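# Lift one staple stick out and set it down

## Task

Remove a single stick of staples from the staple box and rest it on the table with its legs pointing down, placed well away from both the box's tray and its sleeve.

## Robot and tools

Robot: two arms, left_arm and right_arm, each ending in a two-finger gripper. Base poses in the scene frame: left_arm at (+0.044, +0.347, 0) m, quat_wxyz (+1.000, 0, 0, +0.028); right_arm at (-0.017, -0.313, 0) m, quat_wxyz (+1.000, 0, 0, +0.006). A two-camera stand sits behind the arms. Loose items may occasionally get nudged by outside pushes.

Frames. Scene frame: origin at table height, halfway between the nominal bases; +z up, +x out over the table, left_arm on the +y side (image sides do not follow arm names). Reported hand positions (metres), quat_wxyz, velocities and targets are in the scene frame and may be a few cm off, worse at long reach. Offsets are expressed along each arm's own Hand target axes. The gripper's fingers point along its +z and open/close along its y; end_effector_position is the spot between the pads, about 1 cm short of the tips.

Row layout (used by execute_actions and move): 14 numbers, each in [-1, 1]: dx, dy, dz, rx, ry, rz, opening for left_arm, then the same seven for right_arm. Always give all 14, even if one arm is idle. The first six per arm are an offset (not a pose) from that arm's Hand target as it stood when the action or move began; 1.0 equals 0.6 m or 180 degrees; rx, ry, rz form one rotation vector. Sending the same offset twice moves twice. Opening is absolute: +1 fully open (0.094 m), -1 closed. A 0 in the opening slot is itself a command (half open), so to leave a gripper alone repeat its current command. Six zeros re-request the current Hand target.

execute_actions(actions, cameras): actions is a list of actions; each action is up to 15 rows, one per 1/30 s step, and a short action repeats its last row to fill 15 steps. Every row counts from the action's starting Hand target, not the prior row. Images return only if actions is empty or cameras names them. cameras: list of names, ["all"], [] for none, null for default; an unknown name voids the call.

move(target, speed, blend, opening_speed, grip_force, blocking, cameras): drives each gripper in a straight line toward its offset. target is one 14-number row or a list of up to 15 rows, all measured from the same starting Hand targets. speed: m/s, 0.002 to 2.9 (default 0.25; rotation up to twice that in rad/s), one value or one per target. blend: corner rounding in m per target, 0 means stop at each. opening_speed: rate on the -1..+1 scale per second, at least 0.2; use it to close gently on fragile items. grip_force: newtons per pad, 10 to 50, one value or one per arm; persists; lower values close slowly. blocking=false returns after about 0.5 s while motion continues. Paths end together, take at least 0.5 s, cap at 10 s, and do not avoid obstacles or the other arm. Faster means more lag, overshoot and harder impacts. Avoid passing near an arm's own base; go around it. The result adds a move: line: done (at rest within 10 mm and 2 degrees), off_target, moving, held, fault, plus limits such as paced (pose clipped) or held (steps withheld).

wait(seconds 0 to 10): lets time run while arms hold commands; returns early if a running move ends. stop(): brakes a running move. zoom_image(camera, region [x0,y0,x1,y1] pixels, at most 504 by 504): enlarges part of a camera's newest image. finished_scene(scene): ends the current scene by its number; irreversible; the goal must hold without the robot.

Results: end_effector_position/quat per arm, Hand target (last commanded pose after clipping; next offsets start here), Joint positions (last value is measured opening in m), Joint velocities (may say within noise or be omitted), joint torques (wrap at ±28 N m on joints 1-3; biased and noisy), grip_measured (opening on the -1..+1 scale, reads up to ~2.5 mm wide when empty, narrower than the part under squeeze), grip_effort_nm (motor effort, negative closing; not pad force), Tool commands, and for action calls some per-step positions. MOTOR HOT warns at 75 °C; 90 °C folds that arm away for good; 100 °C makes it collapse. Holding loads, stretched poses and pushing at unreachable poses heat motors.

Behaviour: orientation commands are clipped to 40 degrees from the measured orientation each step. Friction and weight can leave the gripper a few cm short; the next command, even zeros, asks again, or send the remaining gap as an offset. A blocked arm keeps pushing until commanded back past its gripper. To release, command an opening clearly above grip_measured. Joint ranges (rad): waist -2.618 to 3.054, shoulder 0 to 3.142, elbow 0 to 3.142 (straight 2.901), wrist pitch and yaw ±1.571, wrist roll ±2.094.

Cameras: cam_head_left, cam_head_right, cam_high, cam_low, cam_left_wrist, cam_right_wrist, all 896x504; calibrations are approximate and wrist images may lag during motion.

Avoid: dropping or releasing a moving stick, fast impacts, hard pushes into the table or box, strain on the wrist camera cables, grippers touching each other or one closing on the other's fingers, and anything leaving the table.

Each tool is called after "Emit:" in YAML: its name, and indented under it one key for each argument.

## Session

Emit:
execute_actions:
  actions: []
  cameras: ["cam_high","cam_head_right","cam_head_left","cam_low"]

Scene clock: 0.00 s.
left_arm: end_effector_position=(+0.4481, +0.3619, +0.1128) grip_measured=+1.000 grip_effort_nm=n/a end_effector_quat_wxyz=(+0.600, +0.012, +0.799, +0.021) | right_arm: end_effector_position=(+0.3779, -0.3457, +0.1248) grip_measured=+1.000 grip_effort_nm=n/a end_effector_quat_wxyz=(+0.619, +0.081, +0.779, -0.055)
Joint positions: left_arm=[-0.012 1.531 0.376 0.873 0.024 0.058 0.094] | right_arm=[-0.012 1.494 0.34 0.921 0.186 0.058 0.094]
Joint velocities: within noise
Joint torques (N m): no reading
Heat: left arm: 37 °C; right arm: 30 °C.
Hand target: left_arm +0.4488, +0.3619, +0.1149; +0.602, +0.012, +0.798, +0.021 | right_arm +0.3807, -0.3458, +0.1343; +0.630, +0.082, +0.770, -0.055
Tool commands: left_gripper/opening=+1.0 right_gripper/opening=+1.0
Images, in order (width x height): cam_head_left 896x504, cam_head_right 896x504, cam_high 896x504, cam_low 896x504.

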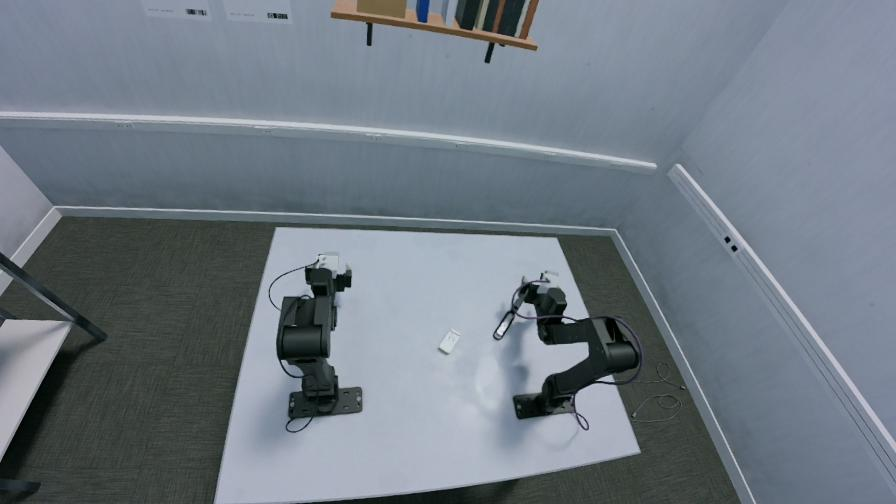

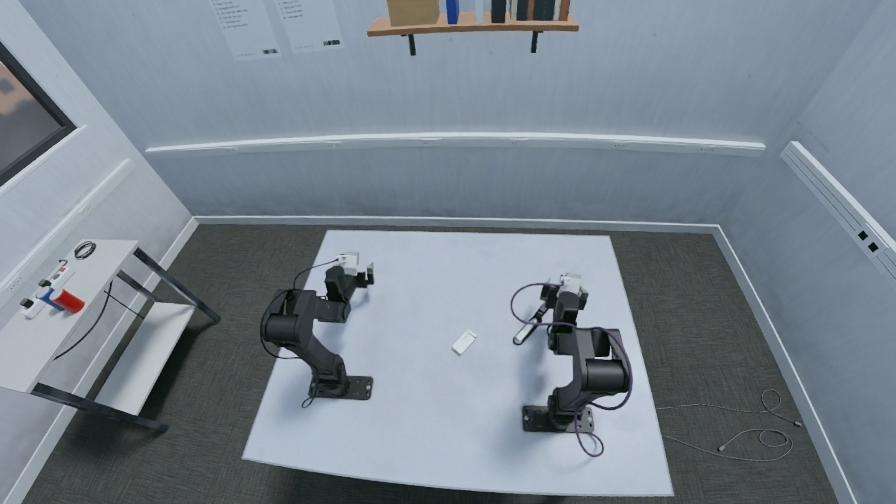

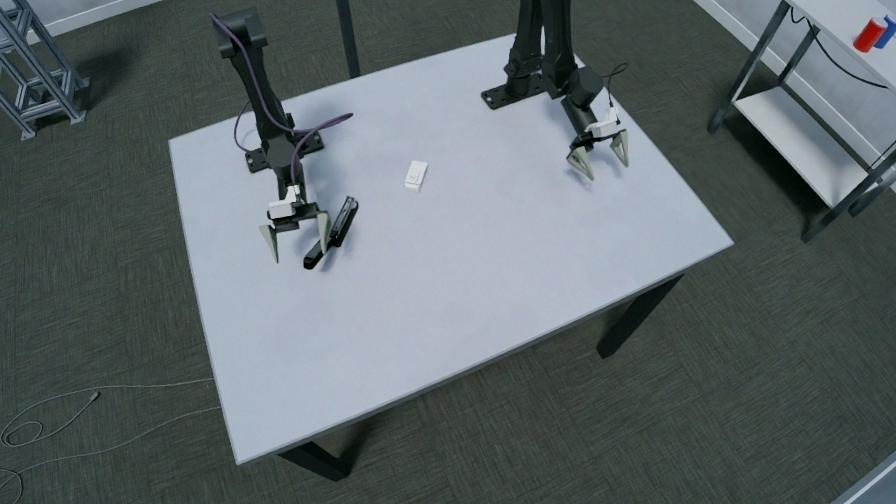

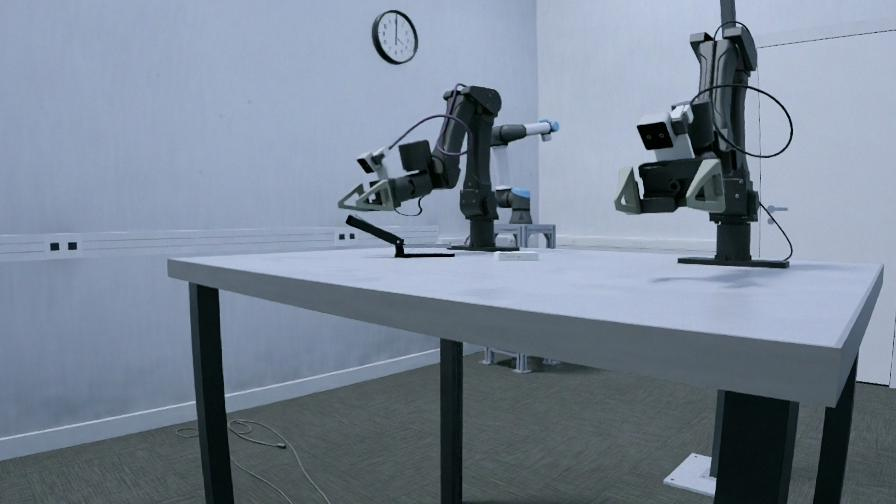

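Emit:
zoom_image:
  camera: "cam_high"
  region: [350, 140, 480, 213]

Emit:
zoom_image:
  camera: "cam_low"
  region: [470, 235, 560, 275]

Emit:
zoom_image:
  camera: "cam_head_left"
  region: [400, 300, 530, 373]

Scaled by 3.877 from the camera's 896x504 image, which has a finer 1280x720 frame.

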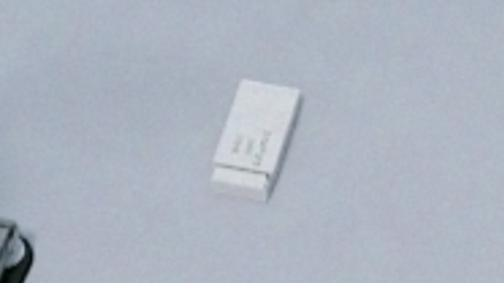

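Scaled by 5.600 from the camera's 896x504 image, which has a finer 1280x720 frame.

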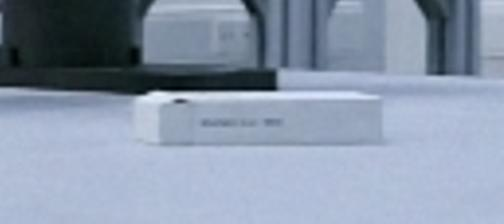

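Scaled by 3.877 from the camera's 896x504 image, which has a finer 1280x720 frame.

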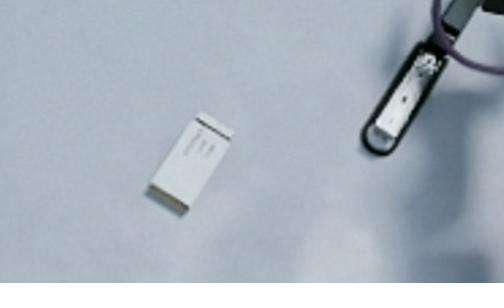

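Emit:
move:
  target: [0.156,-0.517,-0.546,0.1902,0.1506,0.0947,0.0,0.1127,0.4367,-0.31,0.0839,0.5461,0.1423,-0.02]
  speed: 0.3
  cameras: ["cam_left_wrist","cam_right_wrist"]

Scene clock: 62.93 s.
left_arm: end_effector_position=(+0.1106, +0.0494, +0.1000) grip_measured=+0.002 grip_effort_nm=-0.10 end_effector_quat_wxyz=(+0.365, +0.293, +0.873, -0.135) | right_arm: end_effector_position=(+0.2397, -0.0552, +0.1048) grip_measured=-0.017 grip_effort_nm=-0.17 end_effector_quat_wxyz=(-0.176, +0.312, +0.932, +0.056)
Joint positions: left_arm=[-1.789 1.303 0.72 -0.519 -0.672 -0.918 0.047] | right_arm=[0.602 2.026 1.733 -1.402 -0.351 1.238 0.046]
Joint torques (N m): left_arm=[-0.2 -3.03 8.53 0.92 -0.38 -0.08] | right_arm=[0.51 -8.87 8.27 0.08 -0.31 0.07]
Heat: left arm: 38 °C; right arm: 34 °C.
Hand target: left_arm +0.1099, +0.0501, +0.0999; +0.362, +0.297, +0.875, -0.122 | right_arm +0.2397, -0.0502, +0.1102; -0.181, +0.314, +0.930, +0.061
Off the commanded pose: left_arm 0.001 m, 1 deg | right_arm 0.007 m, 1 deg.
move: done
camera_calibration:
cam_left_wrist: T_world_to_cam=[[-0.621378, -0.78338, 0.0143381, 0.105862], [-0.737656, 0.578745, -0.347732, 0.126075], [0.264108, -0.226649, -0.937484, 0.166735], [0, 0, 0, 1]] pos_world=[0.114745, 0.0477549, 0.198634]
cam_right_wrist: T_world_to_cam=[[-0.601448, -0.798614, 0.0218355, 0.0981549], [-0.534445, 0.422513, 0.732018, 0.113042], [-0.593826, 0.428601, -0.680935, 0.327903], [0, 0, 0, 1]] pos_world=[0.314167, -0.109913, 0.138389]
Images, in order (width x height): cam_left_wrist 896x504, cam_right_wrist 896x504.

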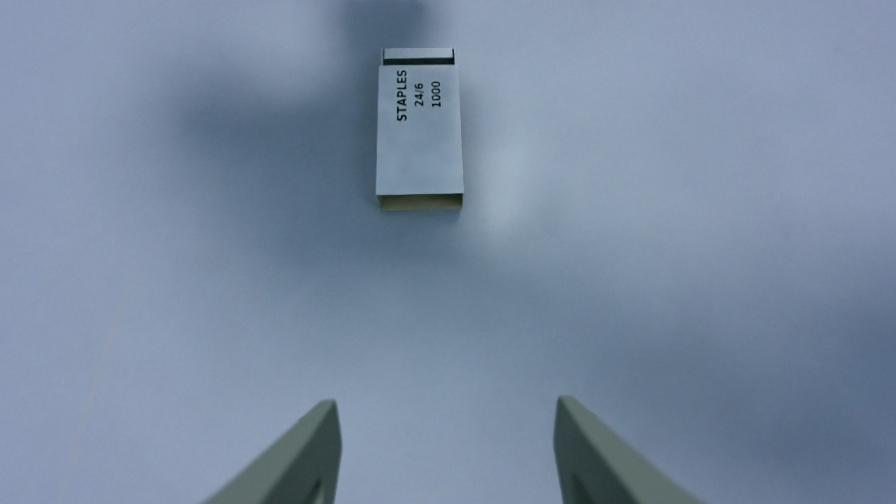

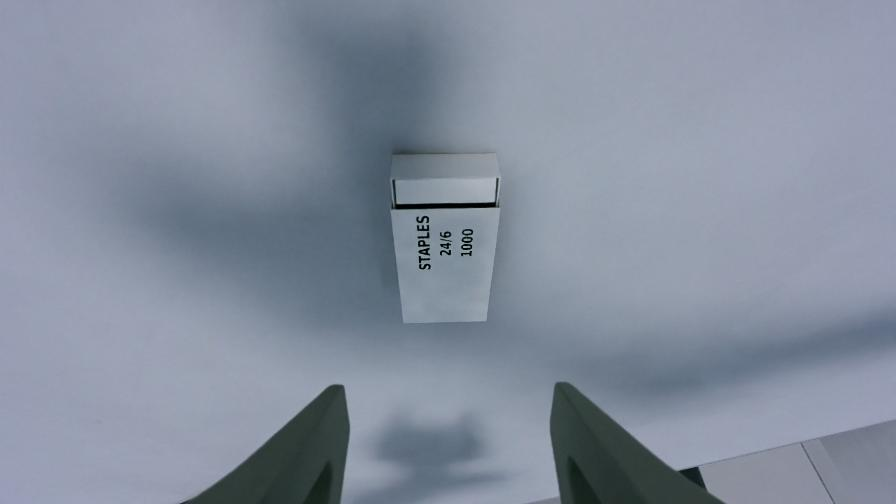

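Emit:
move:
  target: [-0.0225,0.016,0.1188,-0.0059,0,-0.0059,0.0,-0.062,-0.0015,0.0657,0,0,0,-0.02]
  speed: 0.15
  cameras: ["cam_left_wrist","cam_right_wrist"]

Scene clock: 116.50 s.
left_arm: end_effector_position=(+0.1614, +0.0213, +0.0660) grip_measured=+0.002 grip_effort_nm=-0.09 end_effector_quat_wxyz=(+0.363, +0.284, +0.879, -0.120) | right_arm: end_effector_position=(+0.2537, -0.0649, +0.0607) grip_measured=-0.017 grip_effort_nm=-0.17 end_effector_quat_wxyz=(-0.180, +0.317, +0.930, +0.055)
Joint positions: left_arm=[-1.574 1.481 0.706 -0.231 -0.579 -0.719 0.047] | right_arm=[0.558 2.082 1.638 -1.271 -0.352 1.2 0.046]
Joint torques (N m): left_arm=[0.44 -4.44 4.67 1.83 -0.3 0.05] | right_arm=[-0.02 -9.51 5.67 0.33 -0.26 -0.07]
Heat: left arm: 35 °C; right arm: 34 °C.
Hand target: left_arm +0.1632, +0.0212, +0.0590; +0.363, +0.285, +0.879, -0.118 | right_arm +0.2547, -0.0629, +0.0597; -0.181, +0.314, +0.930, +0.061
Off the commanded pose: left_arm 0.007 m, 0 deg | right_arm 0.002 m, 1 deg.
move: done
camera_calibration:
cam_left_wrist: T_world_to_cam=[[-0.598809, -0.80089, -0.00196763, 0.113763], [-0.754118, 0.564663, -0.335353, 0.170202], [0.269692, -0.199328, -0.942091, 0.113926], [0, 0, 0, 1]] pos_world=[0.16575, 0.017714, 0.164631]
cam_right_wrist: T_world_to_cam=[[-0.608052, -0.793441, 0.0269268, 0.101584], [-0.524025, 0.426602, 0.737162, 0.154057], [-0.596382, 0.434123, -0.675179, 0.31099], [0, 0, 0, 1]] pos_world=[0.327967, -0.120128, 0.093673]
Images, in order (width x height): cam_left_wrist 896x504, cam_right_wrist 896x504.

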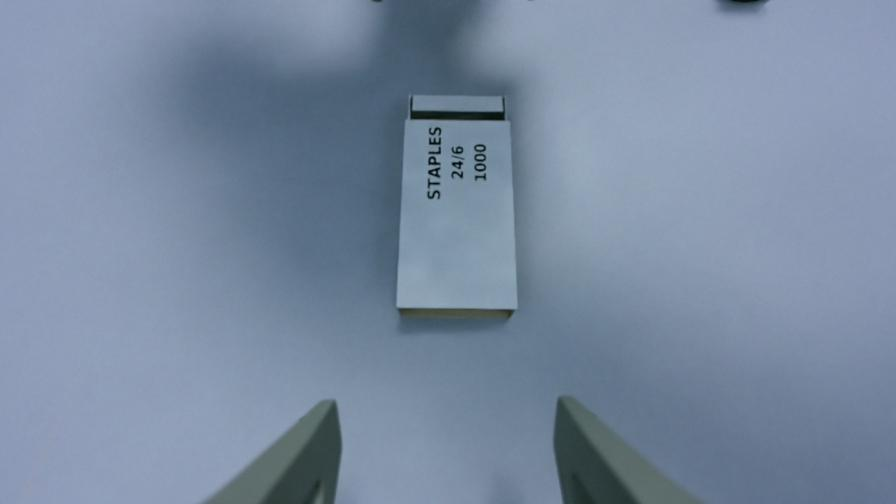

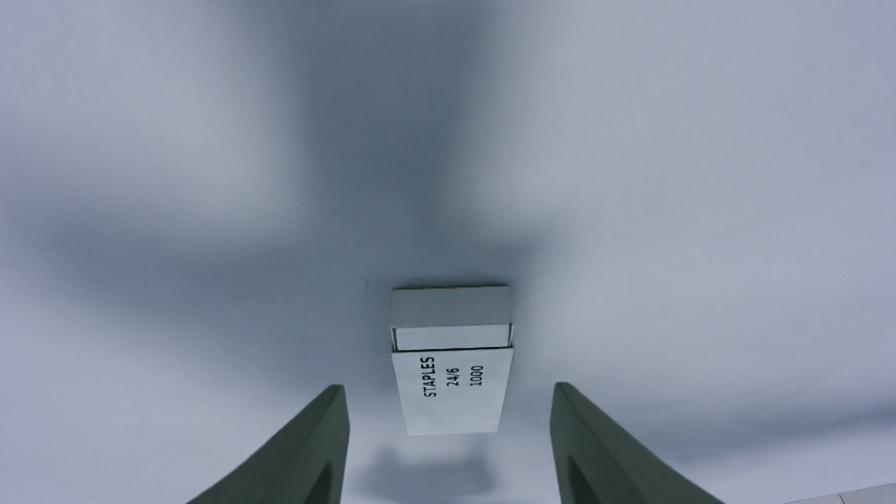

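Emit:
move:
  target: [0.002, -0.0045, 0.084, 0, 0, 0, 0.0, -0.005, 0, 0.0748, 0, 0, 0, -0.02]
  speed: 0.08
  cameras: ["cam_left_wrist","cam_right_wrist"]

Scene clock: 149.67 s.
left_arm: end_effector_position=(+0.1882, +0.0006, +0.0280) grip_measured=+0.002 grip_effort_nm=-0.09 end_effector_quat_wxyz=(+0.362, +0.285, +0.880, -0.117) | right_arm: end_effector_position=(+0.2454, -0.0581, +0.0189) grip_measured=-0.017 grip_effort_nm=-0.17 end_effector_quat_wxyz=(-0.176, +0.313, +0.932, +0.058)
Joint positions: left_arm=[-1.481 1.672 0.706 0.001 -0.529 -0.63 0.047] | right_arm=[0.586 2.107 1.505 -1.097 -0.352 1.222 0.046]
Joint torques (N m): left_arm=[0.34 -5.42 4.96 1.91 -0.27 0.04] | right_arm=[0.65 -9.24 5.35 0.35 -0.3 0.05]
Heat: left arm: 35 °C; right arm: 33 °C.
Hand target: left_arm +0.1899, -0.0013, +0.0225; +0.363, +0.285, +0.879, -0.118 | right_arm +0.2436, -0.0543, +0.0169; -0.181, +0.314, +0.930, +0.061
Off the commanded pose: left_arm 0.006 m, 0 deg | right_arm 0.005 m, 1 deg.
move: done
camera_calibration:
cam_left_wrist: T_world_to_cam=[[-0.597333, -0.801966, -0.00664714, 0.112976], [-0.755266, 0.565298, -0.33168, 0.18946], [0.269754, -0.193103, -0.943368, 0.0668228], [0, 0, 0, 1]] pos_world=[0.192551, -0.00359487, 0.12663]
cam_right_wrist: T_world_to_cam=[[-0.602473, -0.797921, 0.0186489, 0.101495], [-0.534316, 0.420574, 0.733229, 0.179976], [-0.592902, 0.431786, -0.679726, 0.273998], [0, 0, 0, 1]] pos_world=[0.319766, -0.113017, 0.0523878]
Images, in order (width x height): cam_left_wrist 896x504, cam_right_wrist 896x504.

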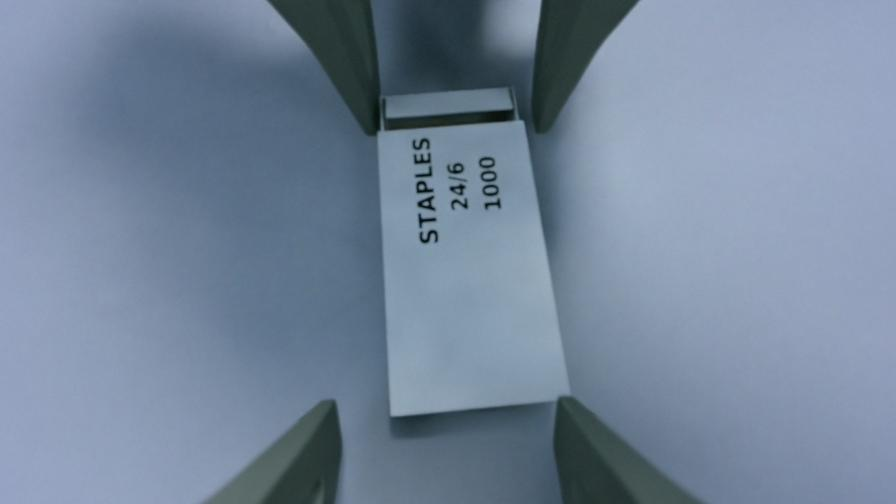

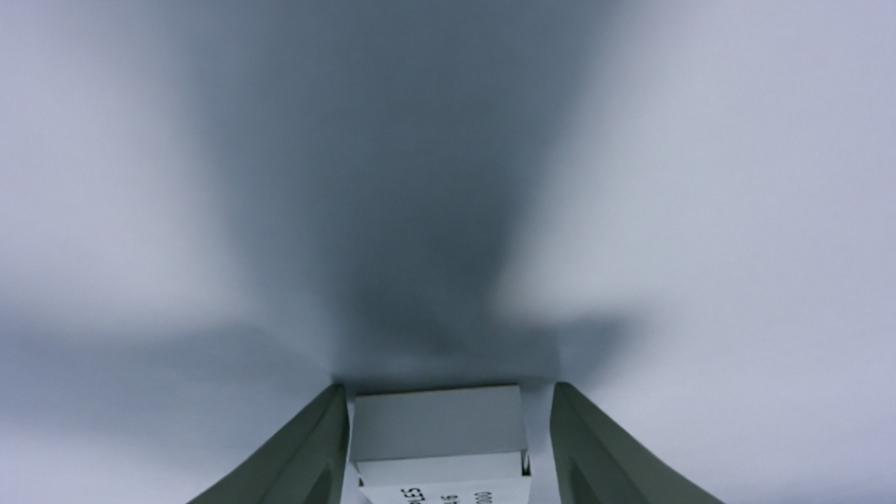

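Emit:
move:
  target:
    - [0, 0, -0.03, 0, 0, 0, 0.0, 0, 0, 0, 0, 0, 0, -0.02]
    - [0, -0.0117, -0.03, 0, 0, 0, 0.0, 0, 0, 0, 0, 0, 0, -0.02]
    - [0, -0.0117, -0.008, 0, 0, 0, 0.0, 0, 0, 0, 0, 0, 0, -0.02]
  speed: 0.1
  blend: [0.005, 0.003, 0]
  cameras: ["cam_left_wrist","cam_right_wrist"]

Scene clock: 180.43 s.
left_arm: end_effector_position=(+0.1786, -0.0025, +0.0276) grip_measured=+0.002 grip_effort_nm=-0.09 end_effector_quat_wxyz=(+0.359, +0.289, +0.879, -0.124) | right_arm: end_effector_position=(+0.2454, -0.0581, +0.0189) grip_measured=-0.017 grip_effort_nm=-0.17 end_effector_quat_wxyz=(-0.176, +0.313, +0.932, +0.058)
Joint positions: left_arm=[-1.509 1.672 0.706 -0.003 -0.529 -0.65 0.047] | right_arm=[0.586 2.107 1.505 -1.097 -0.352 1.223 0.046]
Joint torques (N m): left_arm=[0.24 -5.31 6.93 1.61 -0.42 0.07] | right_arm=[0.62 -9.24 5.31 0.37 -0.3 0.08]
Heat: left arm: 36 °C; right arm: 33 °C.
Hand target: left_arm +0.1830, -0.0050, +0.0259; +0.363, +0.285, +0.879, -0.118 | right_arm +0.2436, -0.0543, +0.0169; -0.181, +0.314, +0.930, +0.061
Off the commanded pose: left_arm 0.005 m, 1 deg | right_arm 0.005 m, 1 deg.
move: done; blend cut to 0.0035 m at target 1
camera_calibration:
cam_left_wrist: T_world_to_cam=[[-0.607609, -0.794223, 0.00456458, 0.10633], [-0.750801, 0.572497, -0.329462, 0.182947], [0.259053, -0.203611, -0.944158, 0.0702702], [0, 0, 0, 1]] pos_world=[0.18376, -0.00597912, 0.126135]
cam_right_wrist: T_world_to_cam=[[-0.602748, -0.79771, 0.0188182, 0.101597], [-0.534104, 0.420865, 0.733216, 0.179942], [-0.592814, 0.431894, -0.679735, 0.273983], [0, 0, 0, 1]] pos_world=[0.319766, -0.113018, 0.0523877]
Images, in order (width x height): cam_left_wrist 896x504, cam_right_wrist 896x504.

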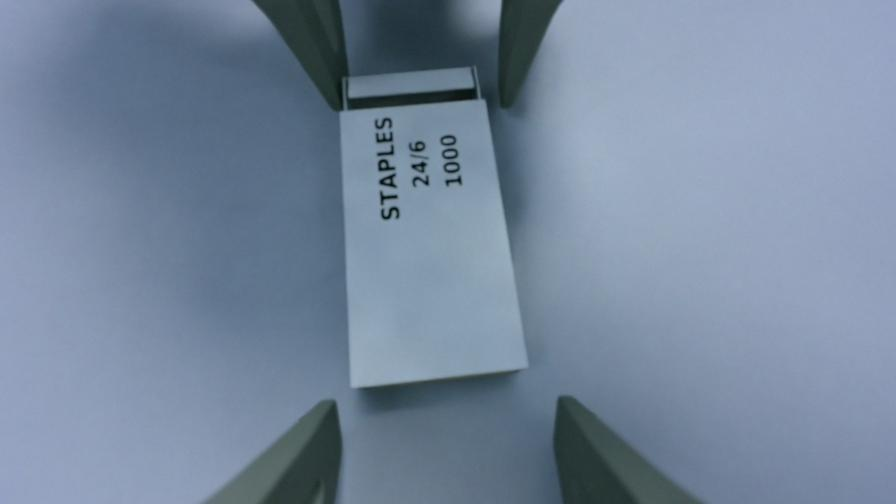

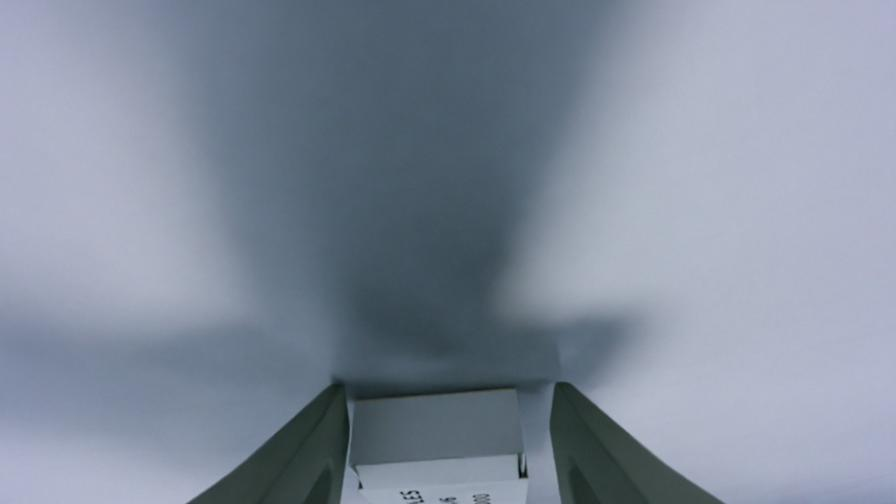

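Emit:
move:
  target: [-0.0083, 0.0033, 0.0177, 0, 0, 0, 0.0, 0, 0, 0, 0, 0, 0, -0.02]
  speed: 0.06
  cameras: ["cam_left_wrist"]

Emit:
zoom_image:
  camera: "cam_left_wrist"
  region: [280, 250, 616, 504]

Scene clock: 197.90 s.
left_arm: end_effector_position=(+0.1899, +0.0006, +0.0211) grip_measured=+0.002 grip_effort_nm=-0.09 end_effector_quat_wxyz=(+0.358, +0.288, +0.881, -0.109) | right_arm: end_effector_position=(+0.2454, -0.0581, +0.0189) grip_measured=-0.017 grip_effort_nm=-0.17 end_effector_quat_wxyz=(-0.176, +0.313, +0.932, +0.058)
Joint positions: left_arm=[-1.475 1.699 0.714 0.002 -0.525 -0.623 0.047] | right_arm=[0.586 2.107 1.505 -1.097 -0.352 1.223 0.046]
Joint torques (N m): left_arm=[0.53 -5.2 7.2 1.91 -0.27 0.07] | right_arm=[0.62 -9.28 5.29 0.36 -0.29 0.06]
Heat: left arm: 36 °C; right arm: 33 °C.
Hand target: left_arm +0.1930, -0.0098, +0.0219; +0.363, +0.285, +0.879, -0.118 | right_arm +0.2436, -0.0543, +0.0169; -0.181, +0.314, +0.930, +0.061
Off the commanded pose: left_arm 0.011 m, 1 deg | right_arm 0.005 m, 1 deg.
move: off_target (left_arm)
camera_calibration:
cam_left_wrist: T_world_to_cam=[[-0.59752, -0.801564, -0.021558, 0.114322], [-0.75612, 0.572186, -0.317626, 0.18832], [0.266933, -0.173487, -0.947971, 0.0604941], [0, 0, 0, 1]] pos_world=[0.194555, -0.0056224, 0.119627]
Images, in order (width x height): cam_left_wrist 896x504.

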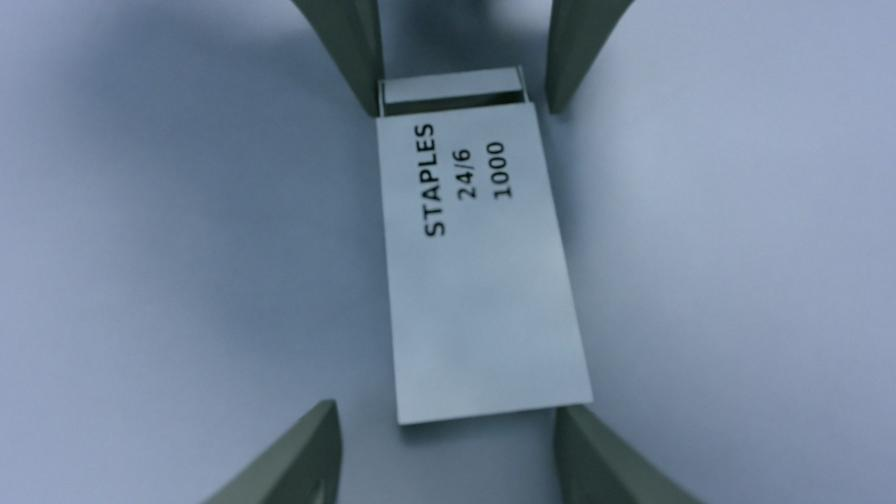

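Scaled by 1.500 from the camera's 896x504 image, which has a finer 1280x720 frame.

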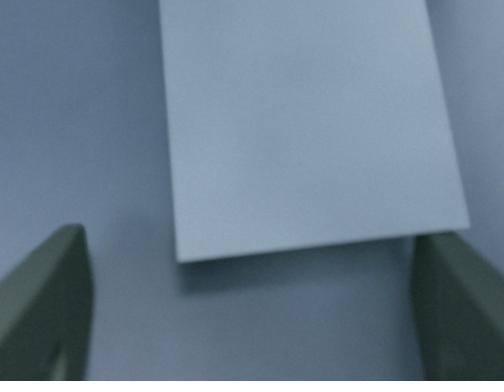

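Emit:
move:
  target: [0.003, -0.0093, -0.0902, -0.0157, 0, -0.0157, 0.0, 0, 0, 0, 0.0083, 0, -0.0206, -0.02]
  speed: 0.12
  cameras: ["cam_left_wrist","cam_right_wrist"]

Scene clock: 226.10 s.
left_arm: end_effector_position=(+0.1551, +0.0094, +0.0455) grip_measured=+0.002 grip_effort_nm=-0.10 end_effector_quat_wxyz=(+0.356, +0.262, +0.891, -0.105) | right_arm: end_effector_position=(+0.2449, -0.0583, +0.0180) grip_measured=-0.017 grip_effort_nm=-0.17 end_effector_quat_wxyz=(-0.179, +0.287, +0.939, +0.058)
Joint positions: left_arm=[-1.607 1.61 0.762 -0.234 -0.607 -0.822 0.047] | right_arm=[0.586 2.117 1.516 -1.109 -0.352 1.167 0.046]
Joint torques (N m): left_arm=[-0.47 -8.9 7.69 0.97 -0.67 -0.11] | right_arm=[0.99 -8.4 7.25 0.08 -0.2 -0.07]
Heat: left arm: 35 °C; right arm: 34 °C.
Hand target: left_arm +0.1578, +0.0088, +0.0589; +0.367, +0.254, +0.888, -0.105 | right_arm +0.2436, -0.0544, +0.0169; -0.183, +0.282, +0.940, +0.055
Off the commanded pose: left_arm 0.014 m, 2 deg | right_arm 0.004 m, 1 deg.
move: off_target (left_arm)
camera_calibration:
cam_left_wrist: T_world_to_cam=[[-0.553612, -0.832757, -0.00537999, 0.0938119], [-0.790502, 0.527531, -0.311155, 0.170138], [0.261954, -0.168006, -0.950344, 0.0952193], [0, 0, 0, 1]] pos_world=[0.161487, 0.00436675, 0.143935]
cam_right_wrist: T_world_to_cam=[[-0.560434, -0.828146, 0.00936896, 0.0891814], [-0.556208, 0.384738, 0.736621, 0.183644], [-0.613634, 0.407616, -0.676241, 0.276819], [0, 0, 0, 1]] pos_world=[0.32199, -0.109635, 0.0510853]
Images, in order (width x height): cam_left_wrist 896x504, cam_right_wrist 896x504.

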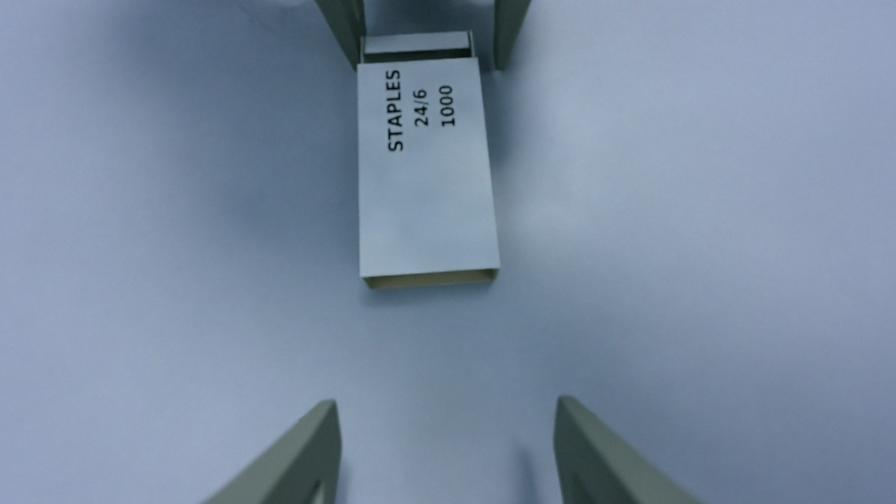

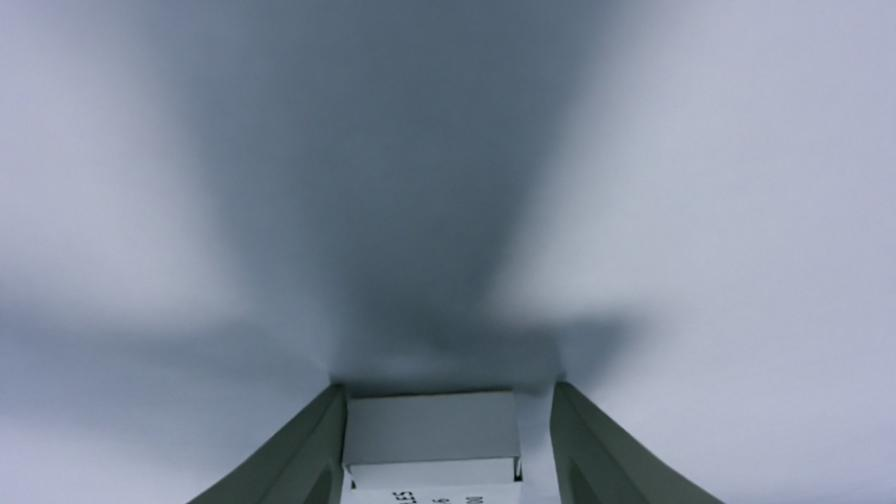

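Emit:
move:
  target: [0.0018, 0.0035, 0.091, 0, 0, 0, 0.0, 0, 0, 0, 0, 0, 0, -0.02]
  speed: 0.08
  cameras: ["cam_left_wrist"]

Scene clock: 238.90 s.
left_arm: end_effector_position=(+0.1887, -0.0035, +0.0228) grip_measured=+0.002 grip_effort_nm=-0.10 end_effector_quat_wxyz=(+0.365, +0.256, +0.890, -0.101) | right_arm: end_effector_position=(+0.2449, -0.0583, +0.0180) grip_measured=-0.017 grip_effort_nm=-0.17 end_effector_quat_wxyz=(-0.179, +0.287, +0.939, +0.058)
Joint positions: left_arm=[-1.502 1.73 0.762 -0.052 -0.578 -0.718 0.047] | right_arm=[0.586 2.117 1.516 -1.109 -0.352 1.167 0.046]
Joint torques (N m): left_arm=[0.31 -5.65 6.01 1.88 -0.31 0.09] | right_arm=[1.05 -8.36 7.24 0.1 -0.2 -0.05]
Heat: left arm: 37 °C; right arm: 34 °C.
Hand target: left_arm +0.1910, -0.0094, +0.0195; +0.367, +0.254, +0.888, -0.105 | right_arm +0.2436, -0.0544, +0.0169; -0.183, +0.282, +0.940, +0.055
Off the commanded pose: left_arm 0.007 m, 1 deg | right_arm 0.004 m, 1 deg.
move: done
camera_calibration:
cam_left_wrist: T_world_to_cam=[[-0.540509, -0.841236, -0.0131454, 0.0992365], [-0.792854, 0.514526, -0.326567, 0.19725], [0.281484, -0.16609, -0.945083, 0.0588394], [0, 0, 0, 1]] pos_world=[0.193467, -0.00823658, 0.121328]
Images, in order (width x height): cam_left_wrist 896x504.

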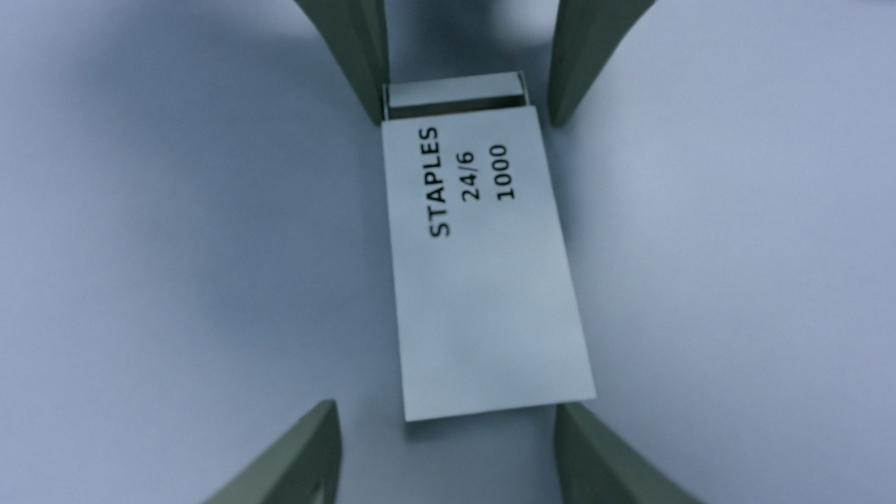

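Emit:
move:
  target:
    - [0, 0, -0.06, 0, 0, 0, 0.4, 0, 0, 0, 0, 0, 0, -0.02]
    - [-0.002, -0.017, -0.05, 0, 0, 0, 0.4, 0, 0, 0, 0, 0, 0, -0.02]
    - [-0.0047, -0.015, 0.0047, 0, 0, 0, 0.4, 0, 0, 0, 0, 0, 0, -0.02]
  speed: 0.1
  cameras: ["cam_left_wrist","cam_right_wrist"]

Scene clock: 259.60 s.
left_arm: end_effector_position=(+0.1873, -0.0095, +0.0206) grip_measured=+0.398 grip_effort_nm=0.08 end_effector_quat_wxyz=(+0.363, +0.256, +0.890, -0.098) | right_arm: end_effector_position=(+0.2449, -0.0583, +0.0180) grip_measured=-0.017 grip_effort_nm=-0.17 end_effector_quat_wxyz=(-0.179, +0.287, +0.939, +0.058)
Joint positions: left_arm=[-1.51 1.759 0.792 -0.066 -0.583 -0.727 0.066] | right_arm=[0.586 2.117 1.516 -1.109 -0.352 1.167 0.046]
Joint torques (N m): left_arm=[0.08 -5.68 7.1 1.78 -0.36 0.07] | right_arm=[1.03 -8.34 7.25 0.08 -0.19 -0.06]
Heat: left arm: 35 °C; right arm: 34 °C.
Hand target: left_arm +0.1896, -0.0191, +0.0194; +0.367, +0.254, +0.888, -0.105 | right_arm +0.2436, -0.0544, +0.0169; -0.183, +0.282, +0.940, +0.055
Off the commanded pose: left_arm 0.010 m, 1 deg | right_arm 0.004 m, 1 deg.
move: done
camera_calibration:
cam_left_wrist: T_world_to_cam=[[-0.53928, -0.841904, -0.0193623, 0.0932702], [-0.793843, 0.515899, -0.321965, 0.198669], [0.281053, -0.158259, -0.946554, 0.0563689], [0, 0, 0, 1]] pos_world=[0.192168, -0.0150476, 0.119127]
cam_right_wrist: T_world_to_cam=[[-0.560434, -0.828146, 0.00936896, 0.0891814], [-0.556208, 0.384738, 0.736621, 0.183644], [-0.613634, 0.407616, -0.676241, 0.276819], [0, 0, 0, 1]] pos_world=[0.32199, -0.109635, 0.0510853]
Images, in order (width x height): cam_left_wrist 896x504, cam_right_wrist 896x504.

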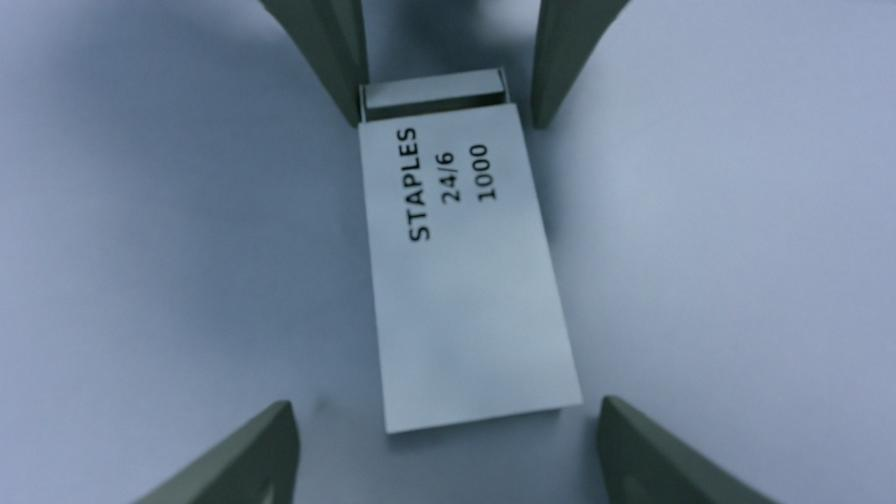

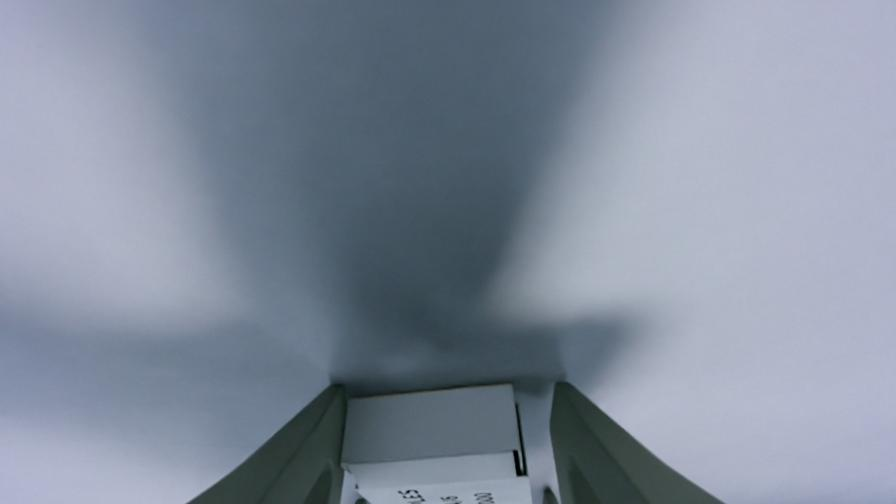

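Emit:
move:
  target: [-0.0094, -0.0067, 0.0047, 0, 0, 0, 0.4, 0, 0, 0, 0, 0, 0, -0.02]
  speed: 0.08
  cameras: ["cam_left_wrist"]

Scene clock: 271.47 s.
left_arm: end_effector_position=(+0.1895, -0.0182, +0.0237) grip_measured=+0.398 grip_effort_nm=0.08 end_effector_quat_wxyz=(+0.365, +0.256, +0.889, -0.102) | right_arm: end_effector_position=(+0.2449, -0.0583, +0.0180) grip_measured=-0.017 grip_effort_nm=-0.17 end_effector_quat_wxyz=(-0.179, +0.287, +0.939, +0.058)
Joint positions: left_arm=[-1.505 1.775 0.822 -0.065 -0.579 -0.72 0.066] | right_arm=[0.586 2.117 1.516 -1.109 -0.352 1.167 0.046]
Joint torques (N m): left_arm=[0.43 -5.86 7.38 1.71 -0.3 0.07] | right_arm=[1.03 -8.39 7.24 0.09 -0.2 -0.07]
Heat: left arm: 34 °C; right arm: 34 °C.
Hand target: left_arm +0.1926, -0.0256, +0.0215; +0.367, +0.254, +0.888, -0.105 | right_arm +0.2436, -0.0544, +0.0169; -0.183, +0.282, +0.940, +0.055
Off the commanded pose: left_arm 0.008 m, 0 deg | right_arm 0.004 m, 1 deg.
move: done
camera_calibration:
cam_left_wrist: T_world_to_cam=[[-0.54142, -0.840674, -0.0115091, 0.0875602], [-0.792158, 0.514665, -0.328034, 0.205666], [0.281693, -0.168487, -0.944596, 0.0570143], [0, 0, 0, 1]] pos_world=[0.194266, -0.0226332, 0.122328]
Images, in order (width x height): cam_left_wrist 896x504.

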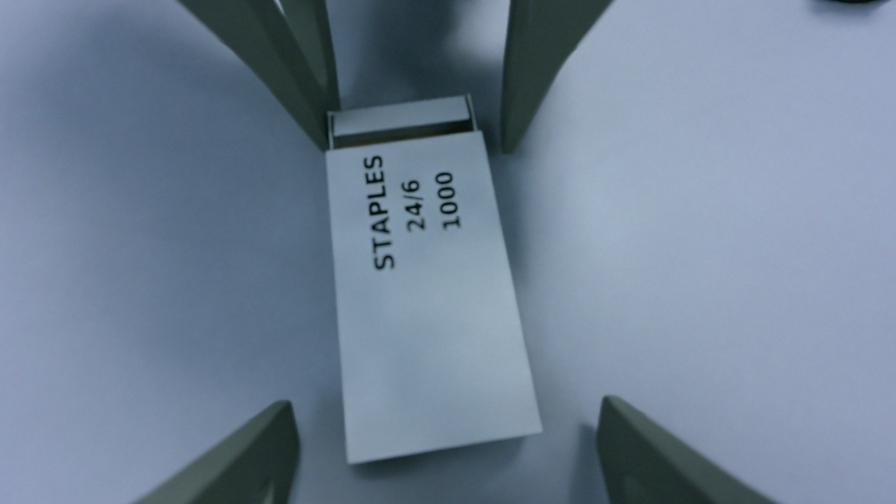

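Emit:
move:
  target: [0, 0, 0, 0, 0, 0, -0.26, 0, 0, 0, 0, 0, 0, -0.02]
  grip_force: [12, 12]
  cameras: ["cam_left_wrist","cam_right_wrist"]

Scene clock: 278.47 s.
left_arm: end_effector_position=(+0.1895, -0.0182, +0.0237) grip_measured=-0.197 grip_effort_nm=-0.29 end_effector_quat_wxyz=(+0.365, +0.256, +0.889, -0.102) | right_arm: end_effector_position=(+0.2449, -0.0583, +0.0180) grip_measured=-0.017 grip_effort_nm=-0.17 end_effector_quat_wxyz=(-0.179, +0.287, +0.939, +0.058)
Joint positions: left_arm=[-1.505 1.775 0.822 -0.065 -0.579 -0.719 0.038] | right_arm=[0.586 2.117 1.516 -1.109 -0.352 1.167 0.046]
Joint torques (N m): left_arm=[0.55 -6.09 7.23 1.72 -0.32 0.1] | right_arm=[1.06 -8.31 7.3 0.08 -0.21 -0.05]
Heat: left arm: 34 °C; right arm: 34 °C.
Hand target: left_arm +0.1926, -0.0256, +0.0215; +0.367, +0.254, +0.888, -0.105 | right_arm +0.2436, -0.0544, +0.0169; -0.183, +0.282, +0.940, +0.055
Off the commanded pose: left_arm 0.008 m, 0 deg | right_arm 0.004 m, 1 deg.
grip_force (N): 12, 12
move: done
camera_calibration:
cam_left_wrist: T_world_to_cam=[[-0.542239, -0.840138, -0.0120759, 0.0876608], [-0.79163, 0.515643, -0.327772, 0.205493], [0.281601, -0.168171, -0.94468, 0.0569663], [0, 0, 0, 1]] pos_world=[0.194166, -0.0227336, 0.122228]
cam_right_wrist: T_world_to_cam=[[-0.560434, -0.828146, 0.00936896, 0.0891814], [-0.556208, 0.384738, 0.736621, 0.183644], [-0.613634, 0.407616, -0.676241, 0.276819], [0, 0, 0, 1]] pos_world=[0.32199, -0.109635, 0.0510853]
Images, in order (width x height): cam_left_wrist 896x504, cam_right_wrist 896x504.

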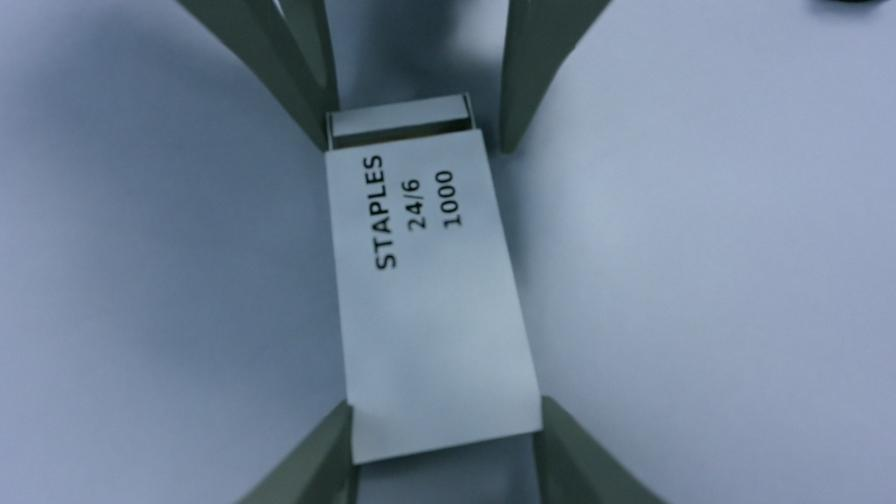

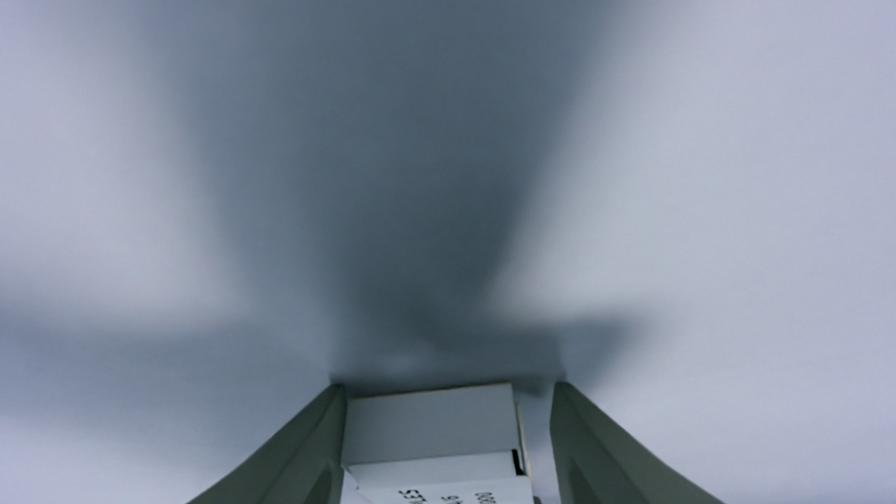

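Emit:
move:
  target: [0, 0, 0, 0, 0, 0, -0.26, -0.0062, -0.0133, -0.0025, 0, 0, 0, -0.02]
  speed: 0.03
  cameras: ["cam_left_wrist","cam_right_wrist"]

Scene clock: 300.37 s.
left_arm: end_effector_position=(+0.1895, -0.0182, +0.0237) grip_measured=-0.200 grip_effort_nm=-0.34 end_effector_quat_wxyz=(+0.365, +0.256, +0.889, -0.102) | right_arm: end_effector_position=(+0.2454, -0.0588, +0.0180) grip_measured=-0.017 grip_effort_nm=-0.17 end_effector_quat_wxyz=(-0.178, +0.280, +0.941, +0.060)
Joint positions: left_arm=[-1.505 1.775 0.822 -0.065 -0.579 -0.719 0.038] | right_arm=[0.584 2.117 1.516 -1.109 -0.352 1.149 0.046]
Joint torques (N m): left_arm=[0.58 -5.82 7.27 1.71 -0.35 0.07] | right_arm=[-0.54 -9.95 4.7 0.14 -0.18 -0.05]
Heat: left arm: 35 °C; right arm: 34 °C.
Hand target: left_arm +0.1926, -0.0256, +0.0215; +0.367, +0.254, +0.888, -0.105 | right_arm +0.2426, -0.0632, +0.0169; -0.183, +0.282, +0.940, +0.055
Off the commanded pose: left_arm 0.008 m, 0 deg | right_arm 0.005 m, 1 deg.
grip_force (N): 12, 12
move: done
camera_calibration:
cam_left_wrist: T_world_to_cam=[[-0.542239, -0.840138, -0.0120759, 0.0876608], [-0.79163, 0.515643, -0.327772, 0.205493], [0.281601, -0.168171, -0.94468, 0.0569663], [0, 0, 0, 1]] pos_world=[0.194166, -0.0227336, 0.122228]
cam_right_wrist: T_world_to_cam=[[-0.548217, -0.836331, 0.00282575, 0.0857267], [-0.564566, 0.372563, 0.73652, 0.185431], [-0.617028, 0.402177, -0.67641, 0.277798], [0, 0, 0, 1]] pos_world=[0.323094, -0.109113, 0.0510894]
Images, in order (width x height): cam_left_wrist 896x504, cam_right_wrist 896x504.

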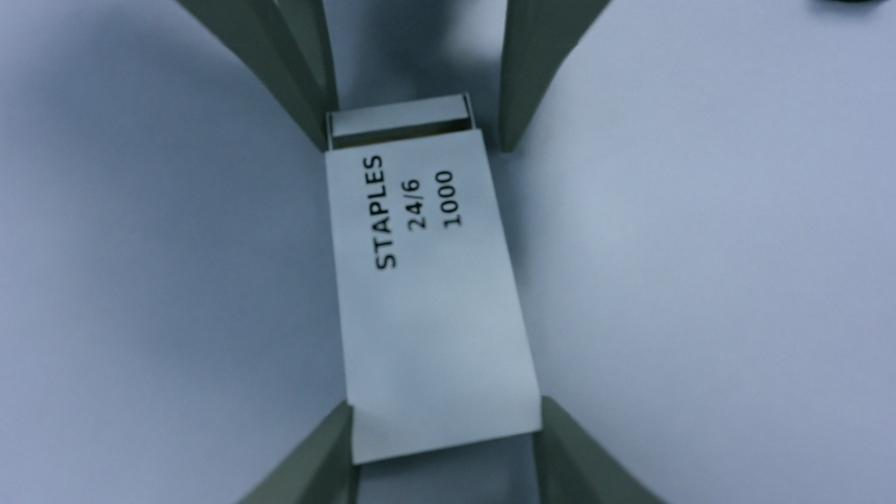

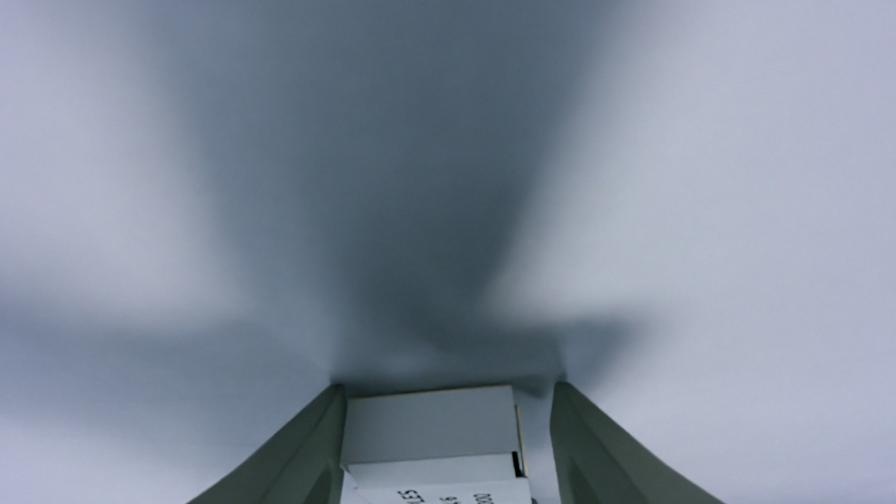

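Emit:
move:
  target: [0, 0, 0, 0, 0, 0, -0.26, -0.003, -0.01, -0.0012, 0, 0, 0, -0.02]
  speed: 0.05
  cameras: ["cam_left_wrist","cam_right_wrist"]

Scene clock: 305.73 s.
left_arm: end_effector_position=(+0.1894, -0.0182, +0.0236) grip_measured=-0.200 grip_effort_nm=-0.34 end_effector_quat_wxyz=(+0.365, +0.256, +0.889, -0.102) | right_arm: end_effector_position=(+0.2432, -0.0619, +0.0168) grip_measured=-0.017 grip_effort_nm=-0.17 end_effector_quat_wxyz=(-0.188, +0.282, +0.939, +0.063)
Joint positions: left_arm=[-1.505 1.775 0.822 -0.065 -0.578 -0.719 0.038] | right_arm=[0.572 2.115 1.501 -1.109 -0.37 1.138 0.046]
Joint torques (N m): left_arm=[0.58 -5.9 7.51 1.71 -0.3 0.08] | right_arm=[-0.39 -10.99 3.82 0.15 -0.01 -0.06]
Heat: left arm: 35 °C; right arm: 35 °C.
Hand target: left_arm +0.1926, -0.0256, +0.0215; +0.367, +0.254, +0.888, -0.105 | right_arm +0.2409, -0.0693, +0.0169; -0.183, +0.282, +0.940, +0.055
Off the commanded pose: left_arm 0.008 m, 1 deg | right_arm 0.008 m, 1 deg.
grip_force (N): 12, 12
move: done
camera_calibration:
cam_left_wrist: T_world_to_cam=[[-0.542603, -0.839908, -0.0116484, 0.0875469], [-0.791621, 0.515948, -0.327314, 0.205415], [0.280924, -0.16838, -0.944844, 0.0571245], [0, 0, 0, 1]] pos_world=[0.194066, -0.0228333, 0.122229]
cam_right_wrist: T_world_to_cam=[[-0.551895, -0.833909, 0.00295379, 0.0829573], [-0.549839, 0.366551, 0.750544, 0.18201], [-0.626968, 0.412597, -0.660814, 0.279665], [0, 0, 0, 1]] pos_world=[0.321201, -0.112926, 0.0479548]
Images, in order (width x height): cam_left_wrist 896x504, cam_right_wrist 896x504.

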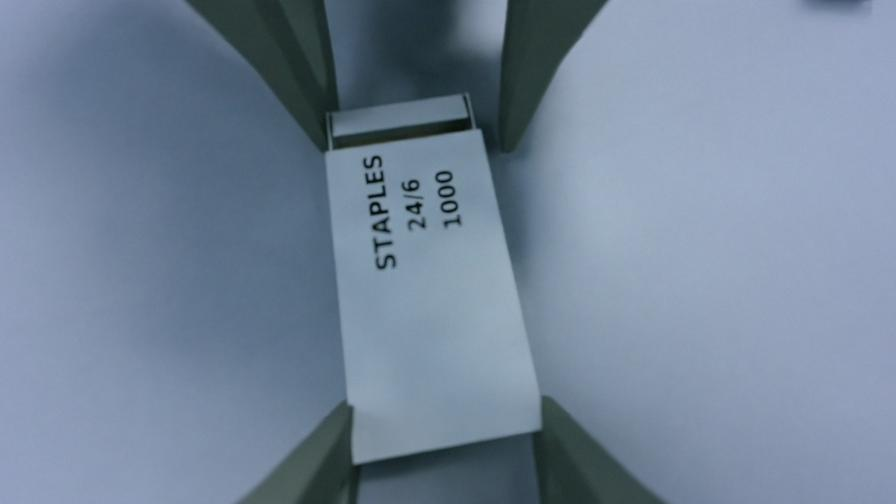

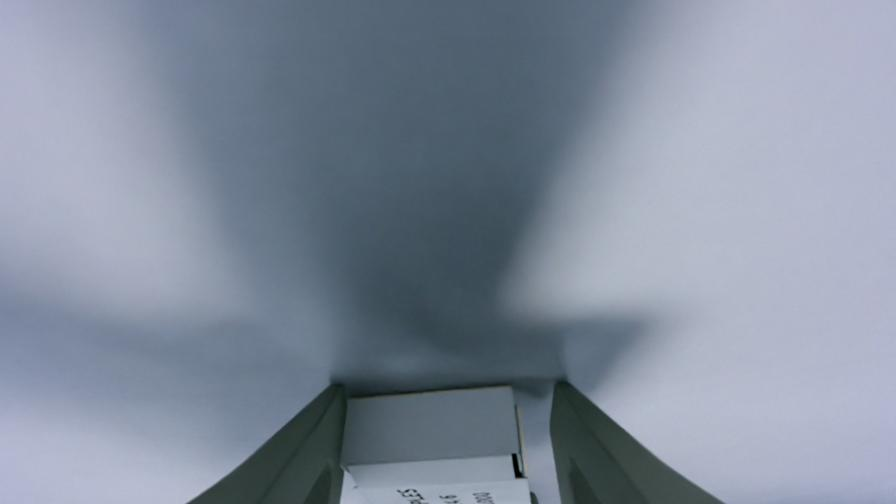

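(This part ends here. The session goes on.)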